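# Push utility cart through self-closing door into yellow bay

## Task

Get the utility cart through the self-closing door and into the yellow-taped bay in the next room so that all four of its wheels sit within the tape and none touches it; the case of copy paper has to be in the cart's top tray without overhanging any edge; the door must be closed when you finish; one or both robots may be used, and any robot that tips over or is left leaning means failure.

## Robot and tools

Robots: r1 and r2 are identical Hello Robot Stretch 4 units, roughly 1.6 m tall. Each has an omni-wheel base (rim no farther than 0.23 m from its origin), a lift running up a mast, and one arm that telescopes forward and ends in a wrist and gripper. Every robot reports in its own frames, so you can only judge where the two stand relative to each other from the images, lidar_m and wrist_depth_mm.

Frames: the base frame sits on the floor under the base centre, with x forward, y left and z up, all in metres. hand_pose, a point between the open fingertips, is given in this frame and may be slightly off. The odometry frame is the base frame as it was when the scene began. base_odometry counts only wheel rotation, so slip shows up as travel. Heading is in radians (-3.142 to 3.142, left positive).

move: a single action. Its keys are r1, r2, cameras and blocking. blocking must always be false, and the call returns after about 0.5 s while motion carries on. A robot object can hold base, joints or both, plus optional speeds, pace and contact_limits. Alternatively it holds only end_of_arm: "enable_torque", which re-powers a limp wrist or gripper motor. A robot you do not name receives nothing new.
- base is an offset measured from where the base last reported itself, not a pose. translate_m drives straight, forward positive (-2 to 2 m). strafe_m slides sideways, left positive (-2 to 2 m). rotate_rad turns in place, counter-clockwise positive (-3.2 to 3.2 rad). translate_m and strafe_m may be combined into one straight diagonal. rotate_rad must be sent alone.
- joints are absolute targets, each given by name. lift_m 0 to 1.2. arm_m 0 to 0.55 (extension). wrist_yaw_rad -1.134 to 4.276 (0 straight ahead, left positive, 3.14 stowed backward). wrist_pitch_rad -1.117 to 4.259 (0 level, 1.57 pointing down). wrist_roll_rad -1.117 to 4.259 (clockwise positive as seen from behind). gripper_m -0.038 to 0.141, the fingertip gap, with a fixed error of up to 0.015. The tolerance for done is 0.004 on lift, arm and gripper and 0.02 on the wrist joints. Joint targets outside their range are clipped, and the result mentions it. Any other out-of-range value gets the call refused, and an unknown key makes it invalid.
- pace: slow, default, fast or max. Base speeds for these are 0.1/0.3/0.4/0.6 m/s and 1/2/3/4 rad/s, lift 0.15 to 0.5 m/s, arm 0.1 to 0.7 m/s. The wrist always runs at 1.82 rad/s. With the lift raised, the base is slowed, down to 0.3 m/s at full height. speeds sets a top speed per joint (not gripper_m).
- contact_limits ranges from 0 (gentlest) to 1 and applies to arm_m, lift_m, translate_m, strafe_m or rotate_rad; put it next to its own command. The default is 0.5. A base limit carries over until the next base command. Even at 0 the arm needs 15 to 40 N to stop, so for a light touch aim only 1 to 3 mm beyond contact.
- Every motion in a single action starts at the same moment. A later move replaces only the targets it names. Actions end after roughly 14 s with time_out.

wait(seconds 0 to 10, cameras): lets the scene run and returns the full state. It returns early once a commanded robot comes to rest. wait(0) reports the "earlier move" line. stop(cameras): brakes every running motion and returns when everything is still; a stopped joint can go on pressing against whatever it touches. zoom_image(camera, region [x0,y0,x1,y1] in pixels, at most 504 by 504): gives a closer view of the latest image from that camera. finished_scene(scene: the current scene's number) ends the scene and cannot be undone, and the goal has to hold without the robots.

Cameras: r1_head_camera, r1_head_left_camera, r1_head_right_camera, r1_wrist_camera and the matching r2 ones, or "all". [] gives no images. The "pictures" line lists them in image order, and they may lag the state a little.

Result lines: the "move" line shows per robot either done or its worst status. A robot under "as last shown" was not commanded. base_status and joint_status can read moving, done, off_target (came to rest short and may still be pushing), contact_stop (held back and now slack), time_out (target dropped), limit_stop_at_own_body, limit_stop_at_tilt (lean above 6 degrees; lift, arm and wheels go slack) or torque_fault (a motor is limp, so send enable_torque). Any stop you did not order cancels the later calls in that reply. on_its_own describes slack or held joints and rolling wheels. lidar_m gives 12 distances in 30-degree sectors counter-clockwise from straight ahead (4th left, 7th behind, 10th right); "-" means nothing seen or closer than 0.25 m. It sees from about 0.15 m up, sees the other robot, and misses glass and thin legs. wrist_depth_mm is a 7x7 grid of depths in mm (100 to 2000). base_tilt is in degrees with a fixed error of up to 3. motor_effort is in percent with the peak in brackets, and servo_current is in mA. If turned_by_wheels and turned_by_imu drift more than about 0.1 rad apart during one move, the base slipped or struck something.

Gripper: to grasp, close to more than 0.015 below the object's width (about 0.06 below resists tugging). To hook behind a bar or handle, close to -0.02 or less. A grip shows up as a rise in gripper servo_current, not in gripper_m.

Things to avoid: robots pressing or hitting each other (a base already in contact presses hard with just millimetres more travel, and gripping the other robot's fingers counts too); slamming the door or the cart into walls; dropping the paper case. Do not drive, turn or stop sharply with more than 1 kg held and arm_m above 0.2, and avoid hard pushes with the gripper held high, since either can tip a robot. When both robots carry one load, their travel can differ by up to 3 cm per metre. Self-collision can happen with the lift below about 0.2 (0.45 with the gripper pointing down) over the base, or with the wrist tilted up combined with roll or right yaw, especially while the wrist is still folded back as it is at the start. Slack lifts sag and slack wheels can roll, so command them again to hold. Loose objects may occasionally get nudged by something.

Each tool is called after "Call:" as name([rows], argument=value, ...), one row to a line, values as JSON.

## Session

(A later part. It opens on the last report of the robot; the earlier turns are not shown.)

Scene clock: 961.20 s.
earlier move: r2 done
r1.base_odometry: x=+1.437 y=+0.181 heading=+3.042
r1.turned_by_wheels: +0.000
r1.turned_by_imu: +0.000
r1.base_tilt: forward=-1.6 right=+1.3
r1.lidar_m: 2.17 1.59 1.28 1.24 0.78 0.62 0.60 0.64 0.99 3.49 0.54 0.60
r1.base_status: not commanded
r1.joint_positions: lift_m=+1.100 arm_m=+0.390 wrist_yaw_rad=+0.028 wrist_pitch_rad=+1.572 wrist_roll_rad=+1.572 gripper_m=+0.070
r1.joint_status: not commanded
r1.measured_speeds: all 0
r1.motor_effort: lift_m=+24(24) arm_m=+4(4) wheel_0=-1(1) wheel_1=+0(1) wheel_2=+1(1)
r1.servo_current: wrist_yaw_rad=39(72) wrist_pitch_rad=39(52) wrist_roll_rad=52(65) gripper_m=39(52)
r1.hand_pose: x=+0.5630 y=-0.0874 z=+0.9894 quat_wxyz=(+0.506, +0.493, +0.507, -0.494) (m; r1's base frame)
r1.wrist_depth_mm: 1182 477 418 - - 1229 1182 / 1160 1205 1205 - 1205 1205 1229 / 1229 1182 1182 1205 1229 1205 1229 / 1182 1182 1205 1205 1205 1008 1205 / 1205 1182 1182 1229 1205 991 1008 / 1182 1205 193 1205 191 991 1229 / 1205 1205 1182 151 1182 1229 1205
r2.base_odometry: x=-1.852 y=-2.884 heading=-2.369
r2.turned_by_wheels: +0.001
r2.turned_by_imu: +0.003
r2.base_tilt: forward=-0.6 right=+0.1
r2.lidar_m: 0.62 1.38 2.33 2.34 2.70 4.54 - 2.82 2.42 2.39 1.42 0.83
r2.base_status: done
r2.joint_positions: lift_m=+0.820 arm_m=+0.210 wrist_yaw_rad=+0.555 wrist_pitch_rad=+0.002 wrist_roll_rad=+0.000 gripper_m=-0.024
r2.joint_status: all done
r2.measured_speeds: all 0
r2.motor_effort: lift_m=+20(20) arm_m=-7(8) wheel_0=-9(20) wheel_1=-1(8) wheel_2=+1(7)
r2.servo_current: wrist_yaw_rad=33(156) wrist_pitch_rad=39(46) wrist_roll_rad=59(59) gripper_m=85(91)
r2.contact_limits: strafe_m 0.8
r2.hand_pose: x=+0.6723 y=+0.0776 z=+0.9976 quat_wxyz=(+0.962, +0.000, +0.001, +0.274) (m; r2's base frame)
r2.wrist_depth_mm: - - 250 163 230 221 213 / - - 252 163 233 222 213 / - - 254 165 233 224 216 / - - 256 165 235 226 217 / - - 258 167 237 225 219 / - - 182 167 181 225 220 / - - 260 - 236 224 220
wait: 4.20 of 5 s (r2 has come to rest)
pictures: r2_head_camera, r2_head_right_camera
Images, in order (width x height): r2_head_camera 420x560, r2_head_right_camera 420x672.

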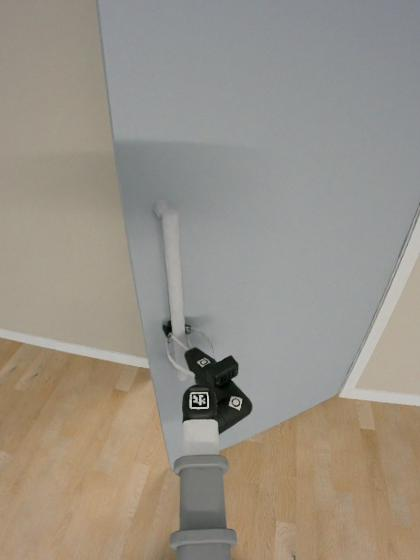

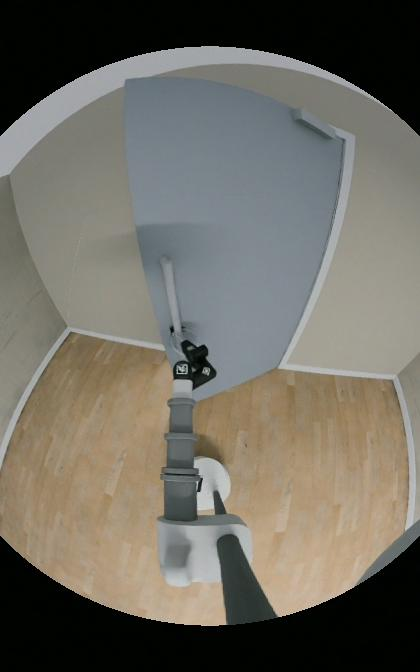

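Call:
move(r2={"base":{"translate_m":0.311,"strafe_m":0.145},"joints":{"wrist_yaw_rad":0.163},"speeds":{"wrist_yaw_rad":0.12},"pace":"slow","contact_limits":{"translate_m":0.4}}, blocking=false, cameras=[])

Call:
wait(seconds=5, cameras=["r2_head_camera","r2_head_right_camera","r1_head_right_camera"])

Scene clock: 973.17 s.
move: r2 moving
r1: as last shown
r1.turned_by_imu: -0.001
r1.lidar_m: 2.16 1.59 1.25 1.24 0.80 0.62 0.57 0.67 1.00 3.50 0.54 0.59
r1.motor_effort: lift_m=+24(24) arm_m=+4(4) wheel_0=+0(1) wheel_1=+0(1) wheel_2=+0(0)
r1.servo_current: wrist_yaw_rad=59(72) wrist_pitch_rad=39(46) wrist_roll_rad=46(59) gripper_m=39(46)
r1.wrist_depth_mm: 1205 477 421 - - 1205 1205 / 1182 1205 1205 - 1229 1229 1229 / 1182 1229 1205 1205 1205 1229 1205 / 1182 1205 1229 1205 1229 1008 1205 / 1182 1160 1205 1229 1205 1008 991 / 1205 1182 191 1229 191 1008 1182 / 1205 1205 1205 151 1182 1205 1229
r2.base_odometry: x=-1.856 y=-2.897 heading=-2.368
r2.turned_by_wheels: +0.001
r2.turned_by_imu: +0.003
r2.base_tilt: forward=-0.7 right=+0.0
r2.lidar_m: 0.61 1.37 2.28 2.35 2.67 4.54 - 2.84 2.42 2.42 1.42 0.80
r2.base_status: translate_m moving; strafe_m moving
r2.joint_positions: lift_m=+0.820 arm_m=+0.210 wrist_yaw_rad=+0.511 wrist_pitch_rad=+0.002 wrist_roll_rad=+0.000 gripper_m=-0.024
r2.joint_status: wrist_yaw_rad moving
r2.measured_speeds: translate_m=+0.050 strafe_m=+0.023 rotate_rad=+0.003 lift_m=+0.000 arm_m=+0.000 wrist_yaw_rad=-0.082 wrist_pitch_rad=+0.000 wrist_roll_rad=+0.000
r2.motor_effort: lift_m=+20(20) arm_m=-7(8) wheel_0=+3(7) wheel_1=+7(7) wheel_2=-1(4)
r2.servo_current: wrist_yaw_rad=59(137) wrist_pitch_rad=46(46) wrist_roll_rad=52(52) gripper_m=85(98)
r2.contact_limits: translate_m 0.4
r2.hand_pose: x=+0.6755 y=+0.0647 z=+0.9976 quat_wxyz=(+0.968, +0.000, +0.001, +0.253) (m; r2's base frame)
r2.wrist_depth_mm: - - 251 163 231 222 214 / - - 252 164 233 223 215 / - - 255 165 235 224 216 / - - 255 165 236 226 218 / - - 256 168 237 226 219 / - - 180 167 180 227 220 / - 1983 - - 237 224 222
pictures: none
No camera images: "cameras" was empty.

Scene clock: 977.30 s.
earlier move: r2 off_target
r1.base_odometry: x=+1.437 y=+0.181 heading=+3.042
r1.turned_by_wheels: +0.000
r1.turned_by_imu: +0.000
r1.base_tilt: forward=-1.6 right=+1.3
r1.lidar_m: 2.15 1.62 1.27 1.24 0.81 0.62 0.61 0.67 1.03 3.49 0.52 0.60
r1.base_status: not commanded
r1.joint_positions: lift_m=+1.100 arm_m=+0.390 wrist_yaw_rad=+0.028 wrist_pitch_rad=+1.572 wrist_roll_rad=+1.572 gripper_m=+0.070
r1.joint_status: not commanded
r1.measured_speeds: all 0
r1.motor_effort: lift_m=+24(24) arm_m=+3(4) wheel_0=+0(1) wheel_1=-1(1) wheel_2=+0(1)
r1.servo_current: wrist_yaw_rad=52(72) wrist_pitch_rad=46(52) wrist_roll_rad=39(72) gripper_m=33(46)
r1.hand_pose: x=+0.5630 y=-0.0874 z=+0.9894 quat_wxyz=(+0.506, +0.493, +0.507, -0.494) (m; r1's base frame)
r1.wrist_depth_mm: 1205 480 418 - - 1255 1182 / 1160 1160 1205 - 1229 1229 1229 / 1182 1160 1205 1205 1229 1229 1205 / 1205 1182 1182 1205 1205 991 1205 / 1205 1205 1182 1205 1229 976 1008 / 1182 1205 192 1160 191 1008 1229 / 1182 1205 1205 152 1229 1229 1255
r2.base_odometry: x=-1.972 y=-3.205 heading=-2.367
r2.turned_by_wheels: +0.001
r2.turned_by_imu: +0.010
r2.base_tilt: forward=-0.6 right=+0.1
r2.lidar_m: 0.62 1.09 1.80 2.13 2.47 4.19 - 3.10 2.62 1.92 1.02 0.73
r2.base_status: done
r2.joint_positions: lift_m=+0.820 arm_m=+0.210 wrist_yaw_rad=+0.198 wrist_pitch_rad=+0.002 wrist_roll_rad=+0.000 gripper_m=-0.024
r2.joint_status: wrist_yaw_rad off_target (ended at +0.199, target +0.163)
r2.measured_speeds: all 0
r2.on_its_own: wrist_yaw_rad is at rest, and its servo_current (280 mA) is outside its rest range (0 to 104 mA)
r2.motor_effort: lift_m=+20(20) arm_m=-8(8) wheel_0=+11(25) wheel_1=+6(12) wheel_2=+8(10)
r2.servo_current: wrist_yaw_rad=280(683) wrist_pitch_rad=46(52) wrist_roll_rad=39(59) gripper_m=91(98)
r2.contact_limits: translate_m 0.4
r2.hand_pose: x=+0.6811 y=-0.0289 z=+0.9976 quat_wxyz=(+0.995, +0.000, +0.001, +0.099) (m; r2's base frame)
r2.wrist_depth_mm: - - 253 164 229 216 209 / - - 254 165 230 219 - / - - 256 166 231 220 211 / - - 258 167 232 221 212 / - - 258 167 235 222 213 / - - 184 171 181 223 215 / - - - - 235 219 215
wait: 4.13 of 5 s (r2 has come to rest)
pictures: r1_head_right_camera, r2_head_camera, r2_head_right_camera
Images, in order (width x height): r1_head_right_camera 420x672, r2_head_camera 420x560, r2_head_right_camera 420x672.

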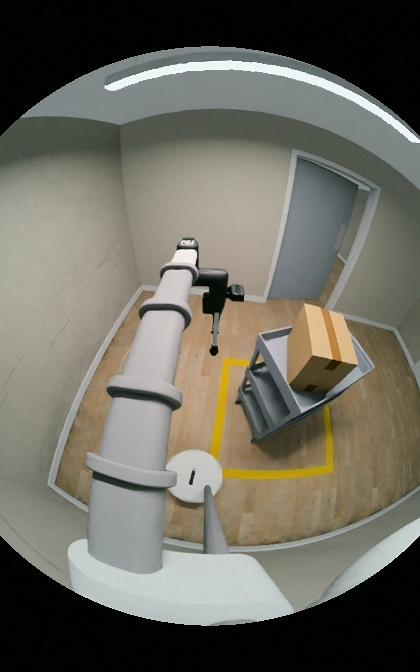

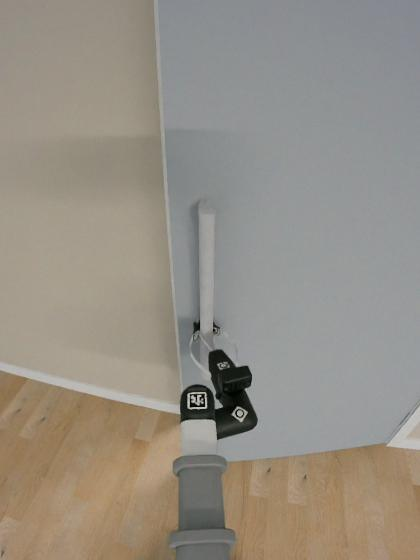

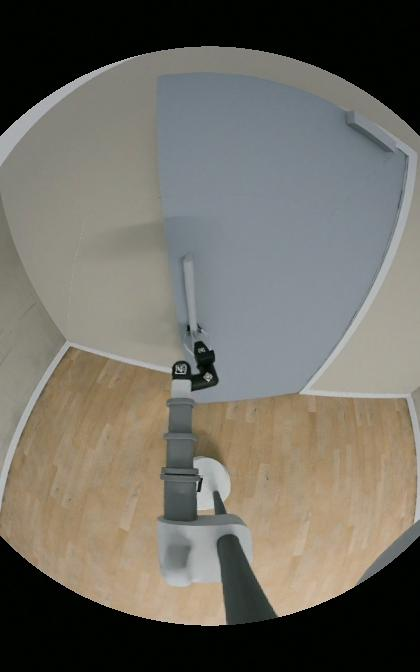

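Call:
move(r2={"base":{"translate_m":0.17,"strafe_m":0.045},"joints":{"wrist_yaw_rad":0.03},"speeds":{"wrist_yaw_rad":0.1},"pace":"slow","contact_limits":{"translate_m":0.3}}, blocking=false, cameras=[])

Call:
wait(seconds=4, cameras=["r2_head_camera","r2_head_right_camera","r1_head_right_camera"])

Scene clock: 985.80 s.
move: r2 moving
r1: as last shown
r1.turned_by_imu: -0.001
r1.lidar_m: 2.14 1.62 1.27 1.23 0.80 0.62 0.60 0.65 1.02 3.46 0.54 0.59
r1.motor_effort: lift_m=+24(24) arm_m=+4(4) wheel_0=+0(1) wheel_1=+0(1) wheel_2=+0(0)
r1.servo_current: wrist_yaw_rad=59(65) wrist_pitch_rad=46(52) wrist_roll_rad=46(65) gripper_m=46(52)
r1.wrist_depth_mm: 1160 480 418 - - 1182 1205 / 1205 1205 1182 - 1205 1229 1182 / 1182 1205 1205 1205 1205 1229 1205 / 1182 1205 1205 1229 1205 1008 1229 / 1182 1182 1182 1205 1182 1008 991 / 1182 1182 192 1205 191 1008 1229 / 1182 1205 1205 151 1229 1205 1205
r2.base_odometry: x=-1.979 y=-3.216 heading=-2.364
r2.turned_by_wheels: +0.002
r2.turned_by_imu: +0.004
r2.base_tilt: forward=-0.6 right=+0.0
r2.lidar_m: 0.61 1.07 1.81 2.11 2.47 4.22 - 3.04 2.63 1.93 1.00 0.72
r2.base_status: translate_m moving; strafe_m moving
r2.joint_positions: lift_m=+0.820 arm_m=+0.210 wrist_yaw_rad=+0.163 wrist_pitch_rad=+0.002 wrist_roll_rad=+0.000 gripper_m=-0.024
r2.joint_status: wrist_yaw_rad moving
r2.measured_speeds: translate_m=+0.048 strafe_m=+0.012 rotate_rad=+0.002 lift_m=+0.000 arm_m=+0.000 wrist_yaw_rad=-0.087 wrist_pitch_rad=+0.000 wrist_roll_rad=+0.000
r2.motor_effort: lift_m=+20(20) arm_m=-8(8) wheel_0=+13(16) wheel_1=+8(10) wheel_2=+6(8)
r2.servo_current: wrist_yaw_rad=371(384) wrist_pitch_rad=46(46) wrist_roll_rad=52(59) gripper_m=91(98)
r2.contact_limits: translate_m 0.3
r2.hand_pose: x=+0.6799 y=-0.0395 z=+0.9976 quat_wxyz=(+0.997, +0.000, +0.001, +0.081) (m; r2's base frame)
r2.wrist_depth_mm: - - 252 167 229 217 210 / - - 253 167 230 219 211 / - - 255 167 232 221 212 / - - 257 167 234 222 214 / - - 258 168 235 224 214 / - - 181 168 230 224 216 / - - - - 236 221 216
pictures: none
No camera images: "cameras" was empty.

Scene clock: 988.30 s.
earlier move: r2 done
r1.base_odometry: x=+1.437 y=+0.181 heading=+3.042
r1.turned_by_wheels: +0.000
r1.turned_by_imu: +0.000
r1.base_tilt: forward=-1.6 right=+1.3
r1.lidar_m: 2.15 1.64 1.27 1.22 0.80 0.62 0.58 0.66 1.02 3.48 0.54 0.57
r1.base_status: not commanded
r1.joint_positions: lift_m=+1.100 arm_m=+0.390 wrist_yaw_rad=+0.028 wrist_pitch_rad=+1.572 wrist_roll_rad=+1.572 gripper_m=+0.070
r1.joint_status: not commanded
r1.measured_speeds: all 0
r1.motor_effort: lift_m=+24(24) arm_m=+4(4) wheel_0=+0(1) wheel_1=-1(1) wheel_2=+0(0)
r1.servo_current: wrist_yaw_rad=46(65) wrist_pitch_rad=39(52) wrist_roll_rad=46(65) gripper_m=39(52)
r1.hand_pose: x=+0.5630 y=-0.0874 z=+0.9894 quat_wxyz=(+0.506, +0.493, +0.507, -0.494) (m; r1's base frame)
r1.wrist_depth_mm: 1182 477 418 - - 1205 1229 / 1205 1205 1229 - 1229 1229 1255 / 1205 1182 1205 1205 1229 1205 1205 / 1205 1205 1182 1205 1182 991 1205 / 1205 1182 1205 1229 1182 976 1008 / 1182 1182 193 1229 191 1008 1205 / 1160 1205 1205 151 1205 1182 1182
r2.base_odometry: x=-2.062 y=-3.356 heading=-2.366
r2.turned_by_wheels: -0.002
r2.turned_by_imu: +0.001
r2.base_tilt: forward=-0.6 right=+0.1
r2.lidar_m: 0.61 0.89 1.59 2.03 2.36 4.05 - 3.18 2.70 1.62 0.87 0.67
r2.base_status: done
r2.joint_positions: lift_m=+0.820 arm_m=+0.210 wrist_yaw_rad=+0.044 wrist_pitch_rad=+0.002 wrist_roll_rad=+0.000 gripper_m=-0.024
r2.joint_status: all done
r2.measured_speeds: all 0
r2.motor_effort: lift_m=+20(20) arm_m=-2(8) wheel_0=+0(22) wheel_1=+2(13) wheel_2=+3(8)
r2.servo_current: wrist_yaw_rad=91(514) wrist_pitch_rad=46(52) wrist_roll_rad=46(65) gripper_m=78(98)
r2.contact_limits: translate_m 0.3
r2.hand_pose: x=+0.6729 y=-0.0745 z=+0.9976 quat_wxyz=(+1.000, +0.000, +0.001, +0.022) (m; r2's base frame)
r2.wrist_depth_mm: 449 410 257 163 229 216 208 / 462 410 259 163 230 218 - / 459 413 359 165 231 220 210 / 459 418 364 167 233 220 212 / 466 421 366 167 235 221 213 / 466 427 187 168 182 222 214 / 469 433 392 - 236 220 215
wait: 2.50 of 4 s (r2 has come to rest)
pictures: r1_head_right_camera, r2_head_camera, r2_head_right_camera
Images, in order (width x height): r1_head_right_camera 420x672, r2_head_camera 420x560, r2_head_right_camera 420x672.

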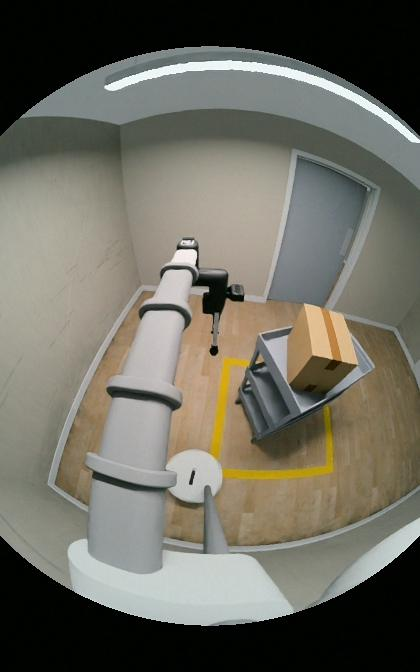

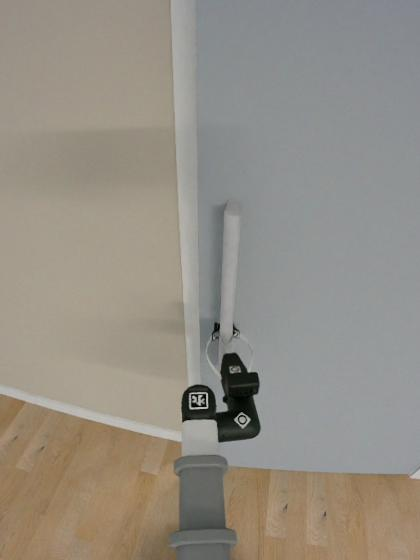

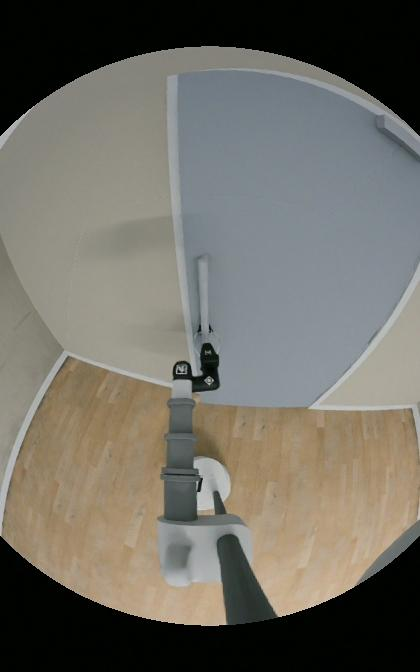

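Call:
move(r2={"base":{"translate_m":0.06,"strafe_m":-0.006},"joints":{"wrist_yaw_rad":0.0},"pace":"slow","contact_limits":{"translate_m":0.25}}, blocking=false, cameras=[])

Call:
wait(seconds=3, cameras=["r2_head_camera","r1_head_right_camera"])

Call:
zoom_image(camera="r1_head_right_camera", region=[220, 130, 400, 480])

Call:
zoom_image(camera="r2_head_camera", region=[120, 200, 300, 500])

Scene clock: 995.57 s.
move: r2 moving
r1: as last shown
r1.base_tilt: forward=-1.6 right=+1.2
r1.lidar_m: 2.17 1.62 1.27 1.22 0.80 0.61 0.59 0.66 1.03 3.48 0.54 0.58
r1.servo_current: wrist_yaw_rad=52(65) wrist_pitch_rad=33(46) wrist_roll_rad=39(59) gripper_m=39(46)
r1.wrist_depth_mm: 1182 473 421 - - 1205 1205 / 1205 1205 1205 - 1205 1205 1205 / 1182 1182 1182 1205 1182 1182 1205 / 1205 1205 1205 1205 1205 1008 1255 / 1182 1160 1205 1229 1205 1008 1025 / 1182 1182 191 1205 191 1008 1205 / 1182 1182 1205 151 1229 1205 1205
r2.base_odometry: x=-2.072 y=-3.364 heading=-2.365
r2.turned_by_wheels: +0.001
r2.turned_by_imu: +0.002
r2.base_tilt: forward=-0.7 right=+0.0
r2.lidar_m: 0.62 0.90 1.52 2.02 2.37 4.07 - 3.14 2.69 1.58 0.87 0.67
r2.base_status: translate_m moving; strafe_m moving
r2.joint_positions: lift_m=+0.820 arm_m=+0.210 wrist_yaw_rad=+0.022 wrist_pitch_rad=+0.002 wrist_roll_rad=+0.000 gripper_m=-0.024
r2.joint_status: wrist_yaw_rad moving
r2.measured_speeds: translate_m=+0.048 strafe_m=-0.005 rotate_rad=+0.000 lift_m=+0.000 arm_m=+0.000 wrist_yaw_rad=-0.015 wrist_pitch_rad=+0.000 wrist_roll_rad=+0.000
r2.motor_effort: lift_m=+20(20) arm_m=-3(4) wheel_0=+12(12) wheel_1=+7(7) wheel_2=-3(3)
r2.servo_current: wrist_yaw_rad=143(202) wrist_pitch_rad=46(46) wrist_roll_rad=52(59) gripper_m=85(85)
r2.contact_limits: translate_m 0.25
r2.hand_pose: x=+0.6712 y=-0.0810 z=+0.9976 quat_wxyz=(+1.000, +0.000, +0.001, +0.011) (m; r2's base frame)
r2.wrist_depth_mm: 439 394 256 163 227 216 208 / 439 394 257 164 229 218 - / 442 397 259 165 230 220 211 / 449 402 260 167 233 219 211 / 452 402 263 166 235 222 213 / 459 413 187 167 181 222 214 / 462 418 359 - 235 218 216
pictures: none
No camera images: "cameras" was empty.

Scene clock: 996.90 s.
earlier move: r2 off_target
r1.base_odometry: x=+1.437 y=+0.181 heading=+3.042
r1.turned_by_wheels: +0.000
r1.turned_by_imu: +0.000
r1.base_tilt: forward=-1.6 right=+1.3
r1.lidar_m: 2.16 1.61 1.26 1.24 0.79 0.63 0.61 0.65 1.02 3.49 0.53 0.58
r1.base_status: not commanded
r1.joint_positions: lift_m=+1.100 arm_m=+0.390 wrist_yaw_rad=+0.028 wrist_pitch_rad=+1.572 wrist_roll_rad=+1.572 gripper_m=+0.070
r1.joint_status: not commanded
r1.measured_speeds: all 0
r1.motor_effort: lift_m=+24(24) arm_m=+3(4) wheel_0=-1(1) wheel_1=+0(1) wheel_2=+0(0)
r1.servo_current: wrist_yaw_rad=65(65) wrist_pitch_rad=39(46) wrist_roll_rad=59(59) gripper_m=39(52)
r1.hand_pose: x=+0.5630 y=-0.0874 z=+0.9894 quat_wxyz=(+0.506, +0.493, +0.507, -0.494) (m; r1's base frame)
r1.wrist_depth_mm: 1205 473 418 - - 1205 1205 / 1229 1205 1229 - 1160 1229 1205 / 1182 1160 1205 1205 1205 1229 1229 / 1182 1205 1229 1182 1229 1008 1205 / 1205 1205 1205 1205 1205 991 1008 / 1182 1205 192 1205 191 976 1229 / 1182 1182 1182 151 1205 1205 1205
r2.base_odometry: x=-2.109 y=-3.394 heading=-2.365
r2.turned_by_wheels: +0.000
r2.turned_by_imu: +0.001
r2.base_tilt: forward=-0.6 right=+0.1
r2.lidar_m: 0.60 0.83 1.43 2.01 2.32 4.05 - 3.17 2.72 1.49 0.85 0.67
r2.base_status: done
r2.joint_positions: lift_m=+0.820 arm_m=+0.210 wrist_yaw_rad=+0.016 wrist_pitch_rad=+0.002 wrist_roll_rad=+0.000 gripper_m=-0.024
r2.joint_status: wrist_yaw_rad off_target (ended at +0.021, target +0.000)
r2.measured_speeds: all 0
r2.motor_effort: lift_m=+20(20) arm_m=-3(4) wheel_0=+6(14) wheel_1=+4(8) wheel_2=+7(7)
r2.servo_current: wrist_yaw_rad=78(202) wrist_pitch_rad=46(46) wrist_roll_rad=52(65) gripper_m=78(85)
r2.contact_limits: translate_m 0.25
r2.hand_pose: x=+0.6707 y=-0.0828 z=+0.9976 quat_wxyz=(+1.000, +0.000, +0.001, +0.008) (m; r2's base frame)
r2.wrist_depth_mm: 366 332 285 163 226 212 203 / 370 332 290 165 228 214 - / 373 334 291 165 229 214 205 / 375 338 291 167 232 215 206 / 379 342 296 167 233 217 208 / 382 342 185 167 183 218 209 / 384 359 303 - 233 216 209
wait: 1.33 of 3 s (r2 has come to rest)
pictures: r1_head_right_camera, r2_head_camera
Images, in order (width x height): r1_head_right_camera 420x672, r2_head_camera 420x560.

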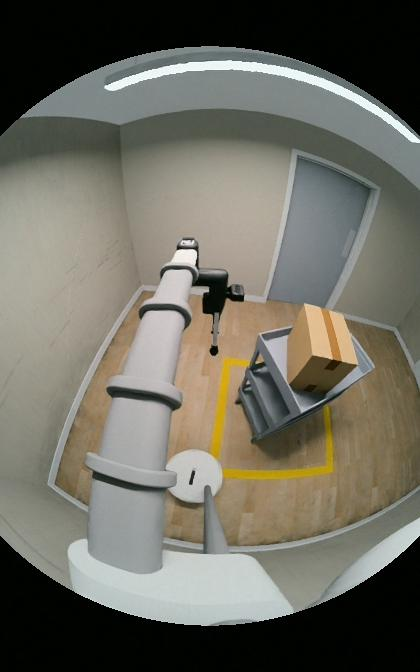

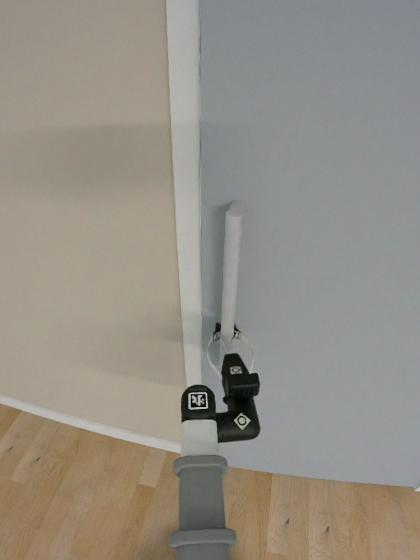

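Scaled by 1.440 from the camera's 420x672 image, which has a finer 600x960 frame.

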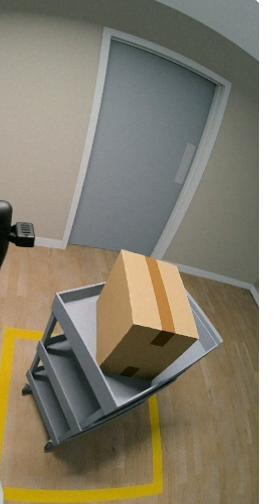

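Scaled by 1.680 from the camera's 420x560 image, which has a finer 1200x1600 frame.

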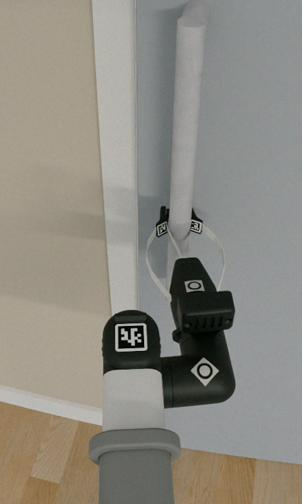

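Call:
move(r1={"base":{"translate_m":-0.346,"strafe_m":0.051},"joints":{"arm_m":0.05}}, r2={"joints":{"gripper_m":0.1}}, blocking=false, cameras=[])

Call:
wait(seconds=2.5, cameras=[])

Call:
wait(seconds=1.5, cameras=["r1_head_right_camera","r2_head_camera"])

Scene clock: 1033.80 s.
move: r1 moving; r2 moving
r1.base_odometry: x=+1.467 y=+0.173 heading=+3.042
r1.turned_by_wheels: +0.000
r1.turned_by_imu: -0.003
r1.base_tilt: forward=-1.6 right=+1.3
r1.lidar_m: 2.18 1.60 1.26 1.23 0.75 0.58 0.57 0.63 0.96 3.50 0.57 0.61
r1.base_status: translate_m moving; strafe_m moving
r1.joint_positions: lift_m=+1.100 arm_m=+0.339 wrist_yaw_rad=+0.028 wrist_pitch_rad=+1.572 wrist_roll_rad=+1.572 gripper_m=+0.070
r1.joint_status: arm_m moving
r1.measured_speeds: translate_m=-0.121 strafe_m=+0.020 rotate_rad=+0.004 lift_m=+0.000 arm_m=-0.195 wrist_yaw_rad=+0.000 wrist_pitch_rad=+0.000 wrist_roll_rad=+0.000
r1.motor_effort: lift_m=+24(24) arm_m=-4(8) wheel_0=-7(9) wheel_1=-4(6) wheel_2=+9(9)
r1.servo_current: wrist_yaw_rad=52(59) wrist_pitch_rad=39(46) wrist_roll_rad=52(59) gripper_m=39(52)
r1.hand_pose: x=+0.5125 y=-0.0874 z=+0.9894 quat_wxyz=(+0.506, +0.493, +0.507, -0.494) (m; r1's base frame)
r1.wrist_depth_mm: 1205 430 - - 1205 1205 1229 / 1182 1182 - 1255 1229 1205 1182 / 1182 1205 1205 1205 1205 1205 1205 / 1182 1205 1205 1182 1205 991 1205 / 1229 1205 1205 1205 1205 991 1008 / 1205 1205 192 1182 191 1008 1229 / 1182 1182 1205 151 1205 1229 1205
r2.base_odometry: x=-2.109 y=-3.394 heading=-2.365
r2.turned_by_wheels: +0.000
r2.turned_by_imu: +0.005
r2.base_tilt: forward=-0.6 right=+0.1
r2.lidar_m: 0.60 0.82 1.43 2.03 2.38 4.03 - 3.18 2.74 1.48 0.82 0.69
r2.base_status: not commanded
r2.joint_positions: lift_m=+0.820 arm_m=+0.210 wrist_yaw_rad=+0.016 wrist_pitch_rad=+0.002 wrist_roll_rad=+0.000 gripper_m=+0.002
r2.joint_status: gripper_m moving
r2.measured_speeds: all 0
r2.motor_effort: lift_m=+20(20) arm_m=-3(4) wheel_0=+6(6) wheel_1=+3(4) wheel_2=+7(7)
r2.servo_current: wrist_yaw_rad=91(98) wrist_pitch_rad=39(46) wrist_roll_rad=46(59) gripper_m=33(78)
r2.contact_limits: translate_m 0.25
r2.hand_pose: x=+0.6707 y=-0.0828 z=+0.9976 quat_wxyz=(+1.000, +0.000, +0.001, +0.008) (m; r2's base frame)
r2.wrist_depth_mm: 366 330 287 167 230 215 206 / 368 330 287 169 232 218 - / 370 336 291 171 233 219 208 / 375 338 294 173 234 220 210 / 377 342 296 171 236 220 211 / 382 345 191 171 229 222 212 / 384 349 303 - 236 219 213
pictures: none
No camera images: "cameras" was empty.

Scene clock: 1035.27 s.
earlier move: r1 moving; r2 done
r1.base_odometry: x=+1.758 y=+0.100 heading=+3.042
r1.turned_by_wheels: +0.000
r1.turned_by_imu: +0.000
r1.base_tilt: forward=-1.6 right=+1.3
r1.lidar_m: 2.50 1.59 1.24 0.83 0.38 0.28 0.27 0.29 0.50 1.98 0.93 0.79
r1.base_status: translate_m moving; strafe_m moving
r1.joint_positions: lift_m=+1.100 arm_m=+0.050 wrist_yaw_rad=+0.028 wrist_pitch_rad=+1.572 wrist_roll_rad=+1.572 gripper_m=+0.070
r1.joint_status: arm_m moving
r1.measured_speeds: translate_m=-0.099 strafe_m=+0.014 rotate_rad=+0.002 lift_m=+0.000 arm_m=+0.000 wrist_yaw_rad=+0.000 wrist_pitch_rad=+0.000 wrist_roll_rad=+0.000
r1.motor_effort: lift_m=+24(24) arm_m=-7(8) wheel_0=-2(9) wheel_1=-3(9) wheel_2=-1(10)
r1.servo_current: wrist_yaw_rad=46(65) wrist_pitch_rad=39(46) wrist_roll_rad=59(65) gripper_m=33(52)
r1.hand_pose: x=+0.2232 y=-0.0874 z=+0.9894 quat_wxyz=(+0.506, +0.493, +0.507, -0.494) (m; r1's base frame)
r1.wrist_depth_mm: - 1182 1205 1229 1205 1205 - / 1042 1182 1182 1229 1229 1205 - / 1205 1182 1182 1229 1205 1205 - / 1205 1205 1182 1182 991 676 - / 1205 1182 1182 1008 1008 1008 399 / 1205 1205 192 1205 191 - - / 1182 1205 1205 151 1205 - -
r2.base_odometry: x=-2.109 y=-3.394 heading=-2.365
r2.turned_by_wheels: +0.000
r2.turned_by_imu: +0.000
r2.base_tilt: forward=-0.6 right=+0.1
r2.lidar_m: 0.66 0.85 1.44 2.02 2.34 4.02 - 3.17 2.72 1.46 0.84 0.71
r2.base_status: not commanded
r2.joint_positions: lift_m=+0.820 arm_m=+0.210 wrist_yaw_rad=+0.003 wrist_pitch_rad=+0.002 wrist_roll_rad=+0.000 gripper_m=+0.100
r2.joint_status: all done
r2.measured_speeds: all 0
r2.motor_effort: lift_m=+20(20) arm_m=-3(4) wheel_0=+5(7) wheel_1=+3(4) wheel_2=+6(7)
r2.servo_current: wrist_yaw_rad=39(98) wrist_pitch_rad=39(46) wrist_roll_rad=46(59) gripper_m=46(111)
r2.contact_limits: translate_m 0.25
r2.hand_pose: x=+0.6695 y=-0.0866 z=+0.9976 quat_wxyz=(+1.000, +0.000, +0.001, +0.001) (m; r2's base frame)
r2.wrist_depth_mm: 355 325 294 203 259 244 233 / 357 327 296 206 263 245 234 / 362 330 297 207 263 246 233 / 366 332 298 213 265 248 237 / 368 336 300 213 267 251 237 / 373 338 199 207 197 249 239 / 373 340 306 - 266 248 241
wait: 1.47 of 2.5 s (r2 has come to rest)
pictures: none
No camera images: "cameras" was empty.

Scene clock: 1035.93 s.
earlier move: r1 done
r1.base_odometry: x=+1.776 y=+0.096 heading=+3.042
r1.turned_by_wheels: +0.000
r1.turned_by_imu: +0.000
r1.base_tilt: forward=-1.6 right=+1.3
r1.lidar_m: 2.51 1.61 1.25 0.78 0.35 0.26 0.26 0.29 0.46 1.86 0.96 0.82
r1.base_status: done
r1.joint_positions: lift_m=+1.100 arm_m=+0.050 wrist_yaw_rad=+0.028 wrist_pitch_rad=+1.572 wrist_roll_rad=+1.572 gripper_m=+0.070
r1.joint_status: all done
r1.measured_speeds: all 0
r1.motor_effort: lift_m=+24(24) arm_m=-5(8) wheel_0=-1(9) wheel_1=-2(9) wheel_2=-1(10)
r1.servo_current: wrist_yaw_rad=39(65) wrist_pitch_rad=26(46) wrist_roll_rad=65(65) gripper_m=39(52)
r1.hand_pose: x=+0.2232 y=-0.0874 z=+0.9894 quat_wxyz=(+0.506, +0.493, +0.507, -0.494) (m; r1's base frame)
r1.wrist_depth_mm: - 1182 1205 1205 1205 1229 - / 1042 1205 1182 1205 1229 1229 - / 1205 1182 1182 1229 1205 1205 - / 1182 1229 1205 1205 1008 691 - / 1182 1205 1205 1025 991 1025 399 / 1182 1160 192 1229 191 - - / 1182 1182 1205 151 1205 - -
r2.base_odometry: x=-2.109 y=-3.394 heading=-2.365
r2.turned_by_wheels: +0.000
r2.turned_by_imu: +0.000
r2.base_tilt: forward=-0.7 right=+0.1
r2.lidar_m: 0.64 0.82 1.43 2.03 2.38 4.05 - 3.17 2.72 1.49 0.84 0.71
r2.base_status: not commanded
r2.joint_positions: lift_m=+0.820 arm_m=+0.210 wrist_yaw_rad=+0.003 wrist_pitch_rad=+0.002 wrist_roll_rad=+0.000 gripper_m=+0.100
r2.joint_status: all done
r2.measured_speeds: all 0
r2.motor_effort: lift_m=+20(20) arm_m=-4(4) wheel_0=+5(7) wheel_1=+3(4) wheel_2=+6(7)
r2.servo_current: wrist_yaw_rad=46(98) wrist_pitch_rad=39(46) wrist_roll_rad=39(59) gripper_m=46(111)
r2.contact_limits: translate_m 0.25
r2.hand_pose: x=+0.6695 y=-0.0866 z=+0.9976 quat_wxyz=(+1.000, +0.000, +0.001, +0.001) (m; r2's base frame)
r2.wrist_depth_mm: 357 327 294 202 260 244 233 / 357 327 297 205 262 245 234 / 362 329 297 206 264 246 233 / 364 332 298 212 266 248 237 / 368 334 300 212 266 249 238 / 370 338 199 207 196 248 239 / 370 340 306 - 267 248 242
wait: 0.67 of 1.5 s (r1 has come to rest)
pictures: r1_head_right_camera, r2_head_camera
Images, in order (width x height): r1_head_right_camera 420x672, r2_head_camera 420x560.

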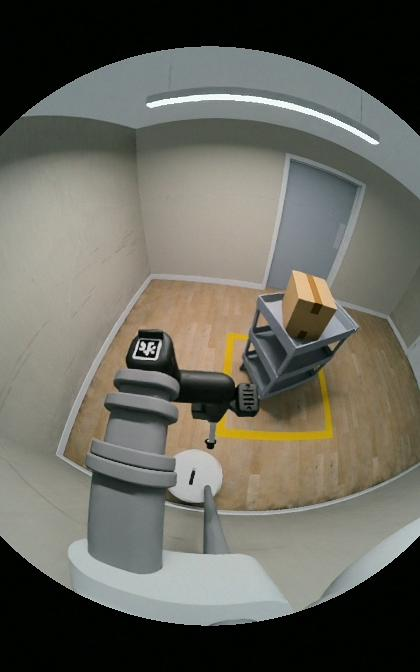

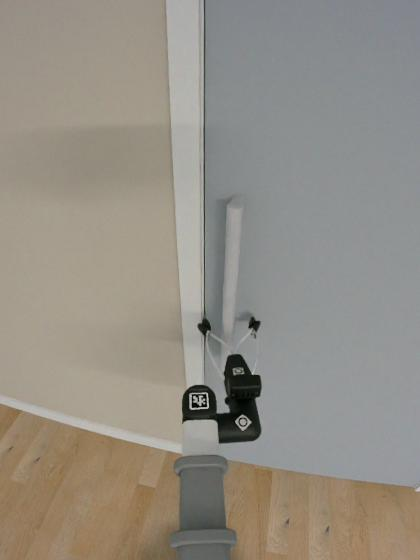

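Call:
move(blocking=false, cameras=["r1_head_right_camera"], r2={"base":{"translate_m":-0.3},"pace":"slow"})

Call:
zoom_image(camera="r1_head_right_camera", region=[200, 220, 380, 460])

Call:
wait(seconds=3.5, cameras=["r2_head_camera"])

Scene clock: 1057.93 s.
move: r2 moving
r1: as last shown
r1.turned_by_imu: -0.001
r1.lidar_m: 2.52 1.61 1.25 0.78 0.34 0.26 0.25 0.30 0.47 1.86 0.98 0.81
r1.motor_effort: lift_m=+24(24) arm_m=-5(5) wheel_0=-2(2) wheel_1=-2(2) wheel_2=-1(1)
r1.servo_current: wrist_yaw_rad=52(65) wrist_pitch_rad=39(52) wrist_roll_rad=39(65) gripper_m=46(52)
r1.wrist_depth_mm: - 1182 1205 1229 1229 1205 - / 1042 1229 1205 1205 1205 1229 - / 1205 1182 1205 1205 1205 1205 - / 1205 1205 1205 1205 991 683 - / 1182 1182 1182 1042 991 991 402 / 1205 1182 192 1229 191 - - / 1205 1205 1182 152 1229 - -
r2.base_odometry: x=-2.100 y=-3.386 heading=-2.366
r2.turned_by_wheels: +0.000
r2.turned_by_imu: +0.003
r2.base_tilt: forward=-0.6 right=+0.1
r2.lidar_m: 0.65 0.83 1.47 2.02 2.35 4.01 - 3.18 2.71 1.51 0.84 0.72
r2.base_status: translate_m moving
r2.joint_positions: lift_m=+0.820 arm_m=+0.210 wrist_yaw_rad=+0.003 wrist_pitch_rad=+0.002 wrist_roll_rad=+0.000 gripper_m=+0.100
r2.joint_status: not commanded
r2.measured_speeds: translate_m=-0.047 strafe_m=+0.000 rotate_rad=+0.000 lift_m=+0.000 arm_m=+0.000 wrist_yaw_rad=+0.000 wrist_pitch_rad=+0.000 wrist_roll_rad=+0.000
r2.motor_effort: lift_m=+20(20) arm_m=-3(4) wheel_0=-3(8) wheel_1=-6(6) wheel_2=+8(10)
r2.servo_current: wrist_yaw_rad=52(59) wrist_pitch_rad=39(46) wrist_roll_rad=46(59) gripper_m=52(59)
r2.hand_pose: x=+0.6695 y=-0.0866 z=+0.9976 quat_wxyz=(+1.000, +0.000, +0.001, +0.001) (m; r2's base frame)
r2.wrist_depth_mm: 366 338 303 214 270 252 242 / 370 340 304 214 270 256 242 / 375 342 309 220 274 257 243 / 375 345 310 223 277 257 246 / 382 347 312 225 277 259 248 / 384 351 199 218 195 259 247 / 392 353 317 - 276 257 249
pictures: r1_head_right_camera
Images, in order (width x height): r1_head_right_camera 420x672.

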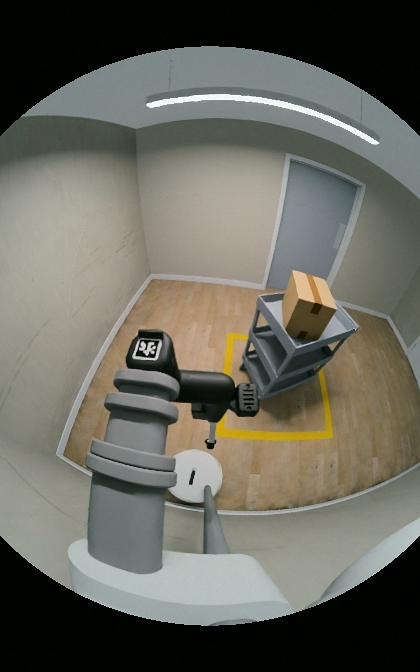

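Scaled by 2.100 from the camera's 420x672 image, which has a finer 600x960 frame.

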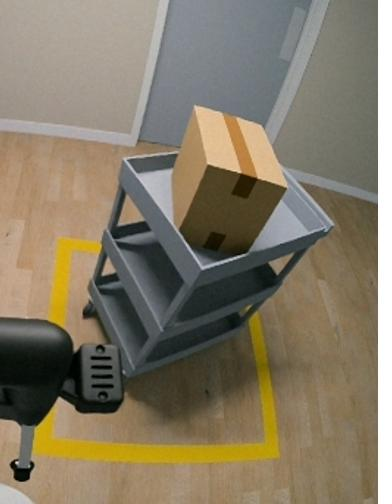

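Scene clock: 1061.43 s.
earlier move: r2 moving
r1.base_odometry: x=+1.776 y=+0.096 heading=+3.042
r1.turned_by_wheels: +0.000
r1.turned_by_imu: +0.000
r1.base_tilt: forward=-1.6 right=+1.2
r1.lidar_m: 2.50 1.58 1.24 0.80 0.33 0.27 0.26 0.28 0.45 1.87 1.01 0.82
r1.base_status: not commanded
r1.joint_positions: lift_m=+1.100 arm_m=+0.050 wrist_yaw_rad=+0.028 wrist_pitch_rad=+1.572 wrist_roll_rad=+1.572 gripper_m=+0.070
r1.joint_status: not commanded
r1.measured_speeds: all 0
r1.motor_effort: lift_m=+24(24) arm_m=-5(5) wheel_0=-2(2) wheel_1=-2(3) wheel_2=-1(1)
r1.servo_current: wrist_yaw_rad=52(65) wrist_pitch_rad=39(52) wrist_roll_rad=39(72) gripper_m=46(52)
r1.hand_pose: x=+0.2232 y=-0.0874 z=+0.9894 quat_wxyz=(+0.506, +0.493, +0.507, -0.494) (m; r1's base frame)
r1.wrist_depth_mm: - 1205 1205 1205 1205 1229 - / 1042 1182 1205 1205 1205 1229 - / 1205 1205 1182 1182 1205 1182 - / 1205 1182 1182 1205 1008 683 - / 1160 1160 1182 1025 991 991 402 / 1229 1160 191 1229 191 - - / 1205 1229 1182 152 1205 - -
r2.base_odometry: x=-1.895 y=-3.184 heading=-2.365
r2.turned_by_wheels: +0.000
r2.turned_by_imu: +0.000
r2.base_tilt: forward=-0.7 right=+0.0
r2.lidar_m: 0.94 1.18 2.01 2.11 2.46 4.17 - 3.06 2.64 2.07 1.17 1.01
r2.base_status: translate_m moving
r2.joint_positions: lift_m=+0.820 arm_m=+0.210 wrist_yaw_rad=+0.003 wrist_pitch_rad=+0.002 wrist_roll_rad=+0.000 gripper_m=+0.100
r2.joint_status: not commanded
r2.measured_speeds: translate_m=-0.001 strafe_m=+0.000 rotate_rad=+0.000 lift_m=+0.000 arm_m=+0.000 wrist_yaw_rad=+0.000 wrist_pitch_rad=+0.000 wrist_roll_rad=+0.000
r2.motor_effort: lift_m=+20(20) arm_m=-4(4) wheel_0=-3(10) wheel_1=-5(7) wheel_2=+6(10)
r2.servo_current: wrist_yaw_rad=52(59) wrist_pitch_rad=33(52) wrist_roll_rad=39(59) gripper_m=59(59)
r2.hand_pose: x=+0.6695 y=-0.0866 z=+0.9976 quat_wxyz=(+1.000, +0.000, +0.001, +0.001) (m; r2's base frame)
r2.wrist_depth_mm: - - - 559 - - - / - - - - - - - / - - - 500 - - - / - - - 508 - - - / - - - 508 - - - / - - 188 504 185 - - / - - - - - - -
wait: 3.50 s; no rest
pictures: r2_head_camera
Images, in order (width x height): r2_head_camera 420x560.

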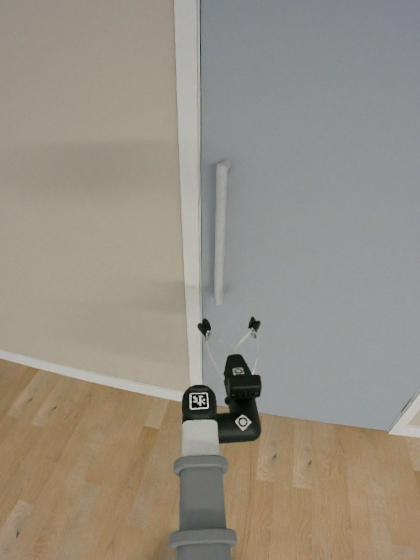

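Call:
move(blocking=false, cameras=["r1_head_right_camera","r1_head_camera"])

Call:
zoom_image(camera="r1_head_right_camera", region=[280, 320, 360, 440])

Scene clock: 1071.87 s.
earlier move: r2 done
r1.base_odometry: x=+1.776 y=+0.096 heading=+3.042
r1.turned_by_wheels: +0.000
r1.turned_by_imu: -0.001
r1.base_tilt: forward=-1.6 right=+1.3
r1.lidar_m: 2.51 1.61 1.26 0.79 0.35 0.27 0.25 0.29 0.47 1.88 0.99 0.83
r1.base_status: not commanded
r1.joint_positions: lift_m=+1.100 arm_m=+0.050 wrist_yaw_rad=+0.028 wrist_pitch_rad=+1.572 wrist_roll_rad=+1.572 gripper_m=+0.070
r1.joint_status: not commanded
r1.measured_speeds: all 0
r1.motor_effort: lift_m=+24(24) arm_m=-5(5) wheel_0=-2(2) wheel_1=-2(3) wheel_2=-1(1)
r1.servo_current: wrist_yaw_rad=39(65) wrist_pitch_rad=33(52) wrist_roll_rad=52(72) gripper_m=39(52)
r1.hand_pose: x=+0.2232 y=-0.0874 z=+0.9894 quat_wxyz=(+0.506, +0.493, +0.507, -0.494) (m; r1's base frame)
r1.wrist_depth_mm: - 1229 1182 1182 1205 1205 - / 1060 1205 1205 1182 1205 1229 - / 1182 1205 1229 1182 1182 1182 - / 1182 1182 1205 1229 1008 683 - / 1182 1182 1182 1008 1008 1008 399 / 1182 1182 192 1182 191 - - / 1205 1205 1205 151 1205 - -
r2.base_odometry: x=-1.895 y=-3.184 heading=-2.365
r2.turned_by_wheels: +0.000
r2.turned_by_imu: +0.001
r2.base_tilt: forward=-0.7 right=+0.0
r2.lidar_m: 0.93 1.13 2.02 2.09 2.42 4.20 - 3.08 2.64 2.05 1.19 1.02
r2.base_status: done
r2.joint_positions: lift_m=+0.820 arm_m=+0.210 wrist_yaw_rad=+0.003 wrist_pitch_rad=+0.002 wrist_roll_rad=+0.000 gripper_m=+0.100
r2.joint_status: not commanded
r2.measured_speeds: all 0
r2.motor_effort: lift_m=+20(20) arm_m=-3(4) wheel_0=-4(10) wheel_1=-4(7) wheel_2=+5(10)
r2.servo_current: wrist_yaw_rad=39(72) wrist_pitch_rad=33(52) wrist_roll_rad=46(59) gripper_m=46(59)
r2.hand_pose: x=+0.6695 y=-0.0866 z=+0.9976 quat_wxyz=(+1.000, +0.000, +0.001, +0.001) (m; r2's base frame)
r2.wrist_depth_mm: - - - 559 - - - / - - - - - - - / - - - 504 - - - / - - - 508 - - - / - - - 508 - - - / - - 189 504 185 - - / - - - - - - -
pictures: r1_head_camera, r1_head_right_camera
Images, in order (width x height): r1_head_camera 420x560, r1_head_right_camera 420x672.

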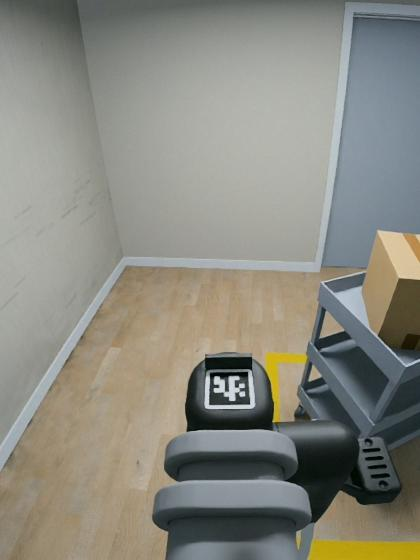

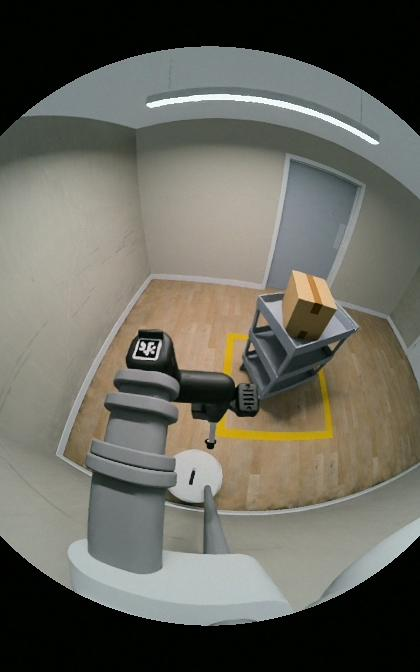

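Scaled by 4.200 from the camera's 420x672 image, which has a finer 600x960 frame.

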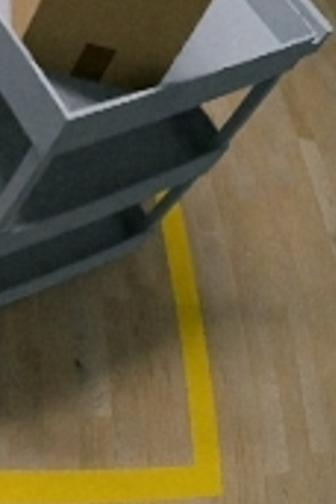

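Call:
move(blocking=false, cameras=[], r1={"base":{"translate_m":-0.12,"strafe_m":-1.05},"joints":{"arm_m":0.0},"contact_limits":{"strafe_m":0.2}})

Call:
wait(seconds=6, cameras=["r1_head_left_camera","r1_head_right_camera","r1_head_camera"])

Scene clock: 1087.20 s.
move: r1 moving
r1.base_odometry: x=+1.783 y=+0.129 heading=+3.042
r1.turned_by_wheels: +0.000
r1.turned_by_imu: -0.001
r1.base_tilt: forward=-1.6 right=+1.3
r1.lidar_m: 2.50 1.65 1.28 0.77 0.33 0.25 0.25 0.28 0.45 1.85 1.03 0.78
r1.base_status: translate_m moving; strafe_m moving
r1.joint_positions: lift_m=+1.100 arm_m=+0.008 wrist_yaw_rad=+0.028 wrist_pitch_rad=+1.572 wrist_roll_rad=+1.572 gripper_m=+0.070
r1.joint_status: arm_m moving
r1.measured_speeds: translate_m=-0.014 strafe_m=-0.132 rotate_rad=-0.001 lift_m=+0.000 arm_m=-0.088 wrist_yaw_rad=+0.000 wrist_pitch_rad=+0.000 wrist_roll_rad=+0.000
r1.motor_effort: lift_m=+24(24) arm_m=-4(6) wheel_0=+8(10) wheel_1=-8(11) wheel_2=+1(3)
r1.servo_current: wrist_yaw_rad=46(65) wrist_pitch_rad=39(46) wrist_roll_rad=52(59) gripper_m=39(46)
r1.contact_limits: strafe_m 0.2
r1.hand_pose: x=+0.1816 y=-0.0874 z=+0.9894 quat_wxyz=(+0.506, +0.493, +0.507, -0.494) (m; r1's base frame)
r1.wrist_depth_mm: - 1182 1205 1205 1205 1205 - / - 1182 1229 1205 1205 1229 - / 1229 1182 1205 1205 1205 1182 - / 1182 1182 1182 1229 1008 1182 - / 1205 1182 1229 991 1008 500 357 / 1205 1182 193 1205 191 - - / 1182 1205 1205 151 1182 - -
r2: as last shown
r2.turned_by_imu: +0.002
r2.lidar_m: 0.92 1.17 2.03 2.10 2.46 4.18 - 3.08 2.63 2.09 1.19 1.00
r2.motor_effort: lift_m=+20(20) arm_m=-3(4) wheel_0=-4(4) wheel_1=-4(4) wheel_2=+5(6)
r2.servo_current: wrist_yaw_rad=46(59) wrist_pitch_rad=46(46) wrist_roll_rad=52(65) gripper_m=52(52)
pictures: none
No camera images: "cameras" was empty.

Scene clock: 1091.63 s.
earlier move: r1 done
r1.base_odometry: x=+1.999 y=+1.128 heading=+3.042
r1.turned_by_wheels: +0.000
r1.turned_by_imu: -0.006
r1.base_tilt: forward=-1.6 right=+1.3
r1.lidar_m: 0.85 0.84 2.30 0.78 0.34 0.26 0.25 0.26 0.42 1.70 2.60 2.58
r1.base_status: done
r1.joint_positions: lift_m=+1.100 arm_m=+0.000 wrist_yaw_rad=+0.028 wrist_pitch_rad=+1.572 wrist_roll_rad=+1.572 gripper_m=+0.070
r1.joint_status: all done
r1.measured_speeds: all 0
r1.motor_effort: lift_m=+24(24) arm_m=-5(7) wheel_0=+2(13) wheel_1=-1(11) wheel_2=+1(5)
r1.servo_current: wrist_yaw_rad=52(65) wrist_pitch_rad=46(52) wrist_roll_rad=52(72) gripper_m=39(52)
r1.contact_limits: strafe_m 0.2
r1.hand_pose: x=+0.1732 y=-0.0874 z=+0.9894 quat_wxyz=(+0.506, +0.493, +0.507, -0.494) (m; r1's base frame)
r1.wrist_depth_mm: 1205 1182 1160 1229 1205 1255 - / 1205 1205 1182 1205 1205 1205 - / 1205 1205 1205 1182 1229 1205 - / 1182 1182 1205 1205 991 549 - / 1205 1229 1205 991 991 442 330 / 1182 1182 193 1229 191 - - / - 1205 1182 151 1229 - -
r2.base_odometry: x=-1.895 y=-3.184 heading=-2.365
r2.turned_by_wheels: +0.000
r2.turned_by_imu: +0.001
r2.base_tilt: forward=-0.7 right=+0.1
r2.lidar_m: 0.94 1.18 2.00 2.11 2.45 4.19 - 3.11 2.62 2.10 1.18 1.00
r2.base_status: not commanded
r2.joint_positions: lift_m=+0.820 arm_m=+0.210 wrist_yaw_rad=+0.003 wrist_pitch_rad=+0.002 wrist_roll_rad=+0.000 gripper_m=+0.100
r2.joint_status: not commanded
r2.measured_speeds: all 0
r2.motor_effort: lift_m=+20(20) arm_m=-4(4) wheel_0=-4(5) wheel_1=-3(4) wheel_2=+5(6)
r2.servo_current: wrist_yaw_rad=46(65) wrist_pitch_rad=46(52) wrist_roll_rad=39(65) gripper_m=52(59)
r2.hand_pose: x=+0.6695 y=-0.0866 z=+0.9976 quat_wxyz=(+1.000, +0.000, +0.001, +0.001) (m; r2's base frame)
r2.wrist_depth_mm: - - - 559 - - - / - - - - - - - / - - - 508 - - - / - - - 504 - - - / - - - 508 - - - / - - 189 500 185 - - / - - - - - - -
wait: 4.43 of 6 s (r1 has come to rest)
pictures: r1_head_camera, r1_head_left_camera, r1_head_right_camera
Images, in order (width x height): r1_head_camera 420x560, r1_head_left_camera 420x672, r1_head_right_camera 420x672.

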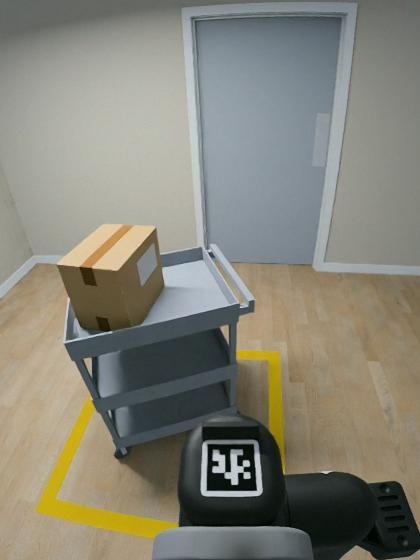

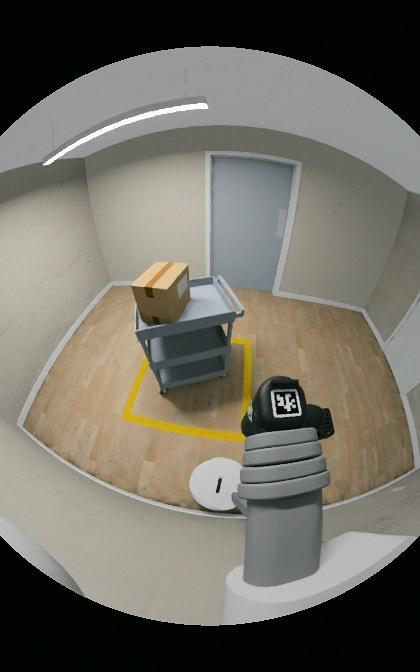

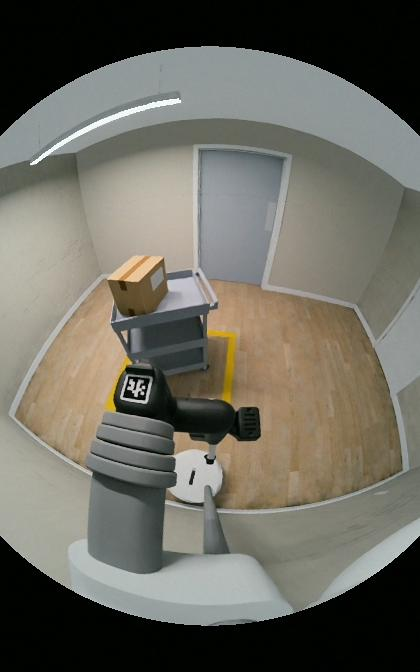

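Call:
zoom_image(camera="r1_head_left_camera", region=[110, 320, 270, 450])

Call:
zoom_image(camera="r1_head_right_camera", region=[100, 310, 260, 420])

Call:
zoom_image(camera="r1_head_camera", region=[180, 330, 320, 480])

Scaled by 3.150 from the camera's 420x672 image, which has a finer 600x960 frame.

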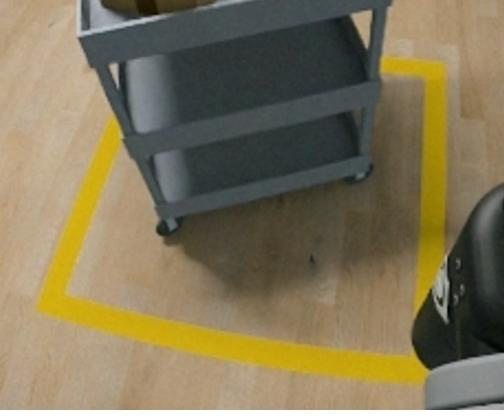

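Scaled by 3.150 from the camera's 420x672 image, which has a finer 600x960 frame.

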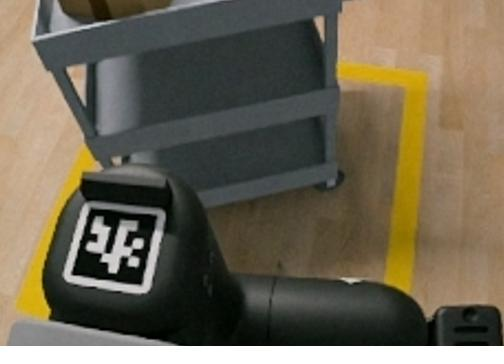

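Scaled by 3.360 from the camera's 420x560 image, which has a finer 600x800 frame.

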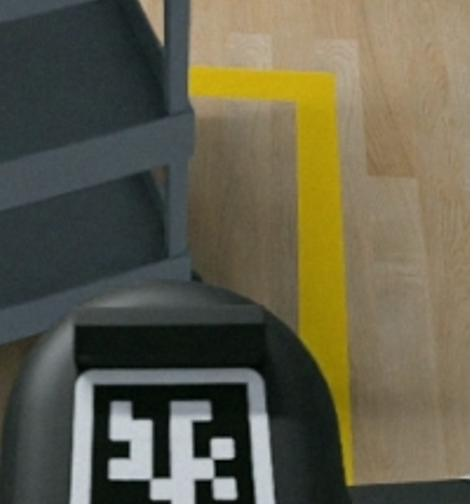

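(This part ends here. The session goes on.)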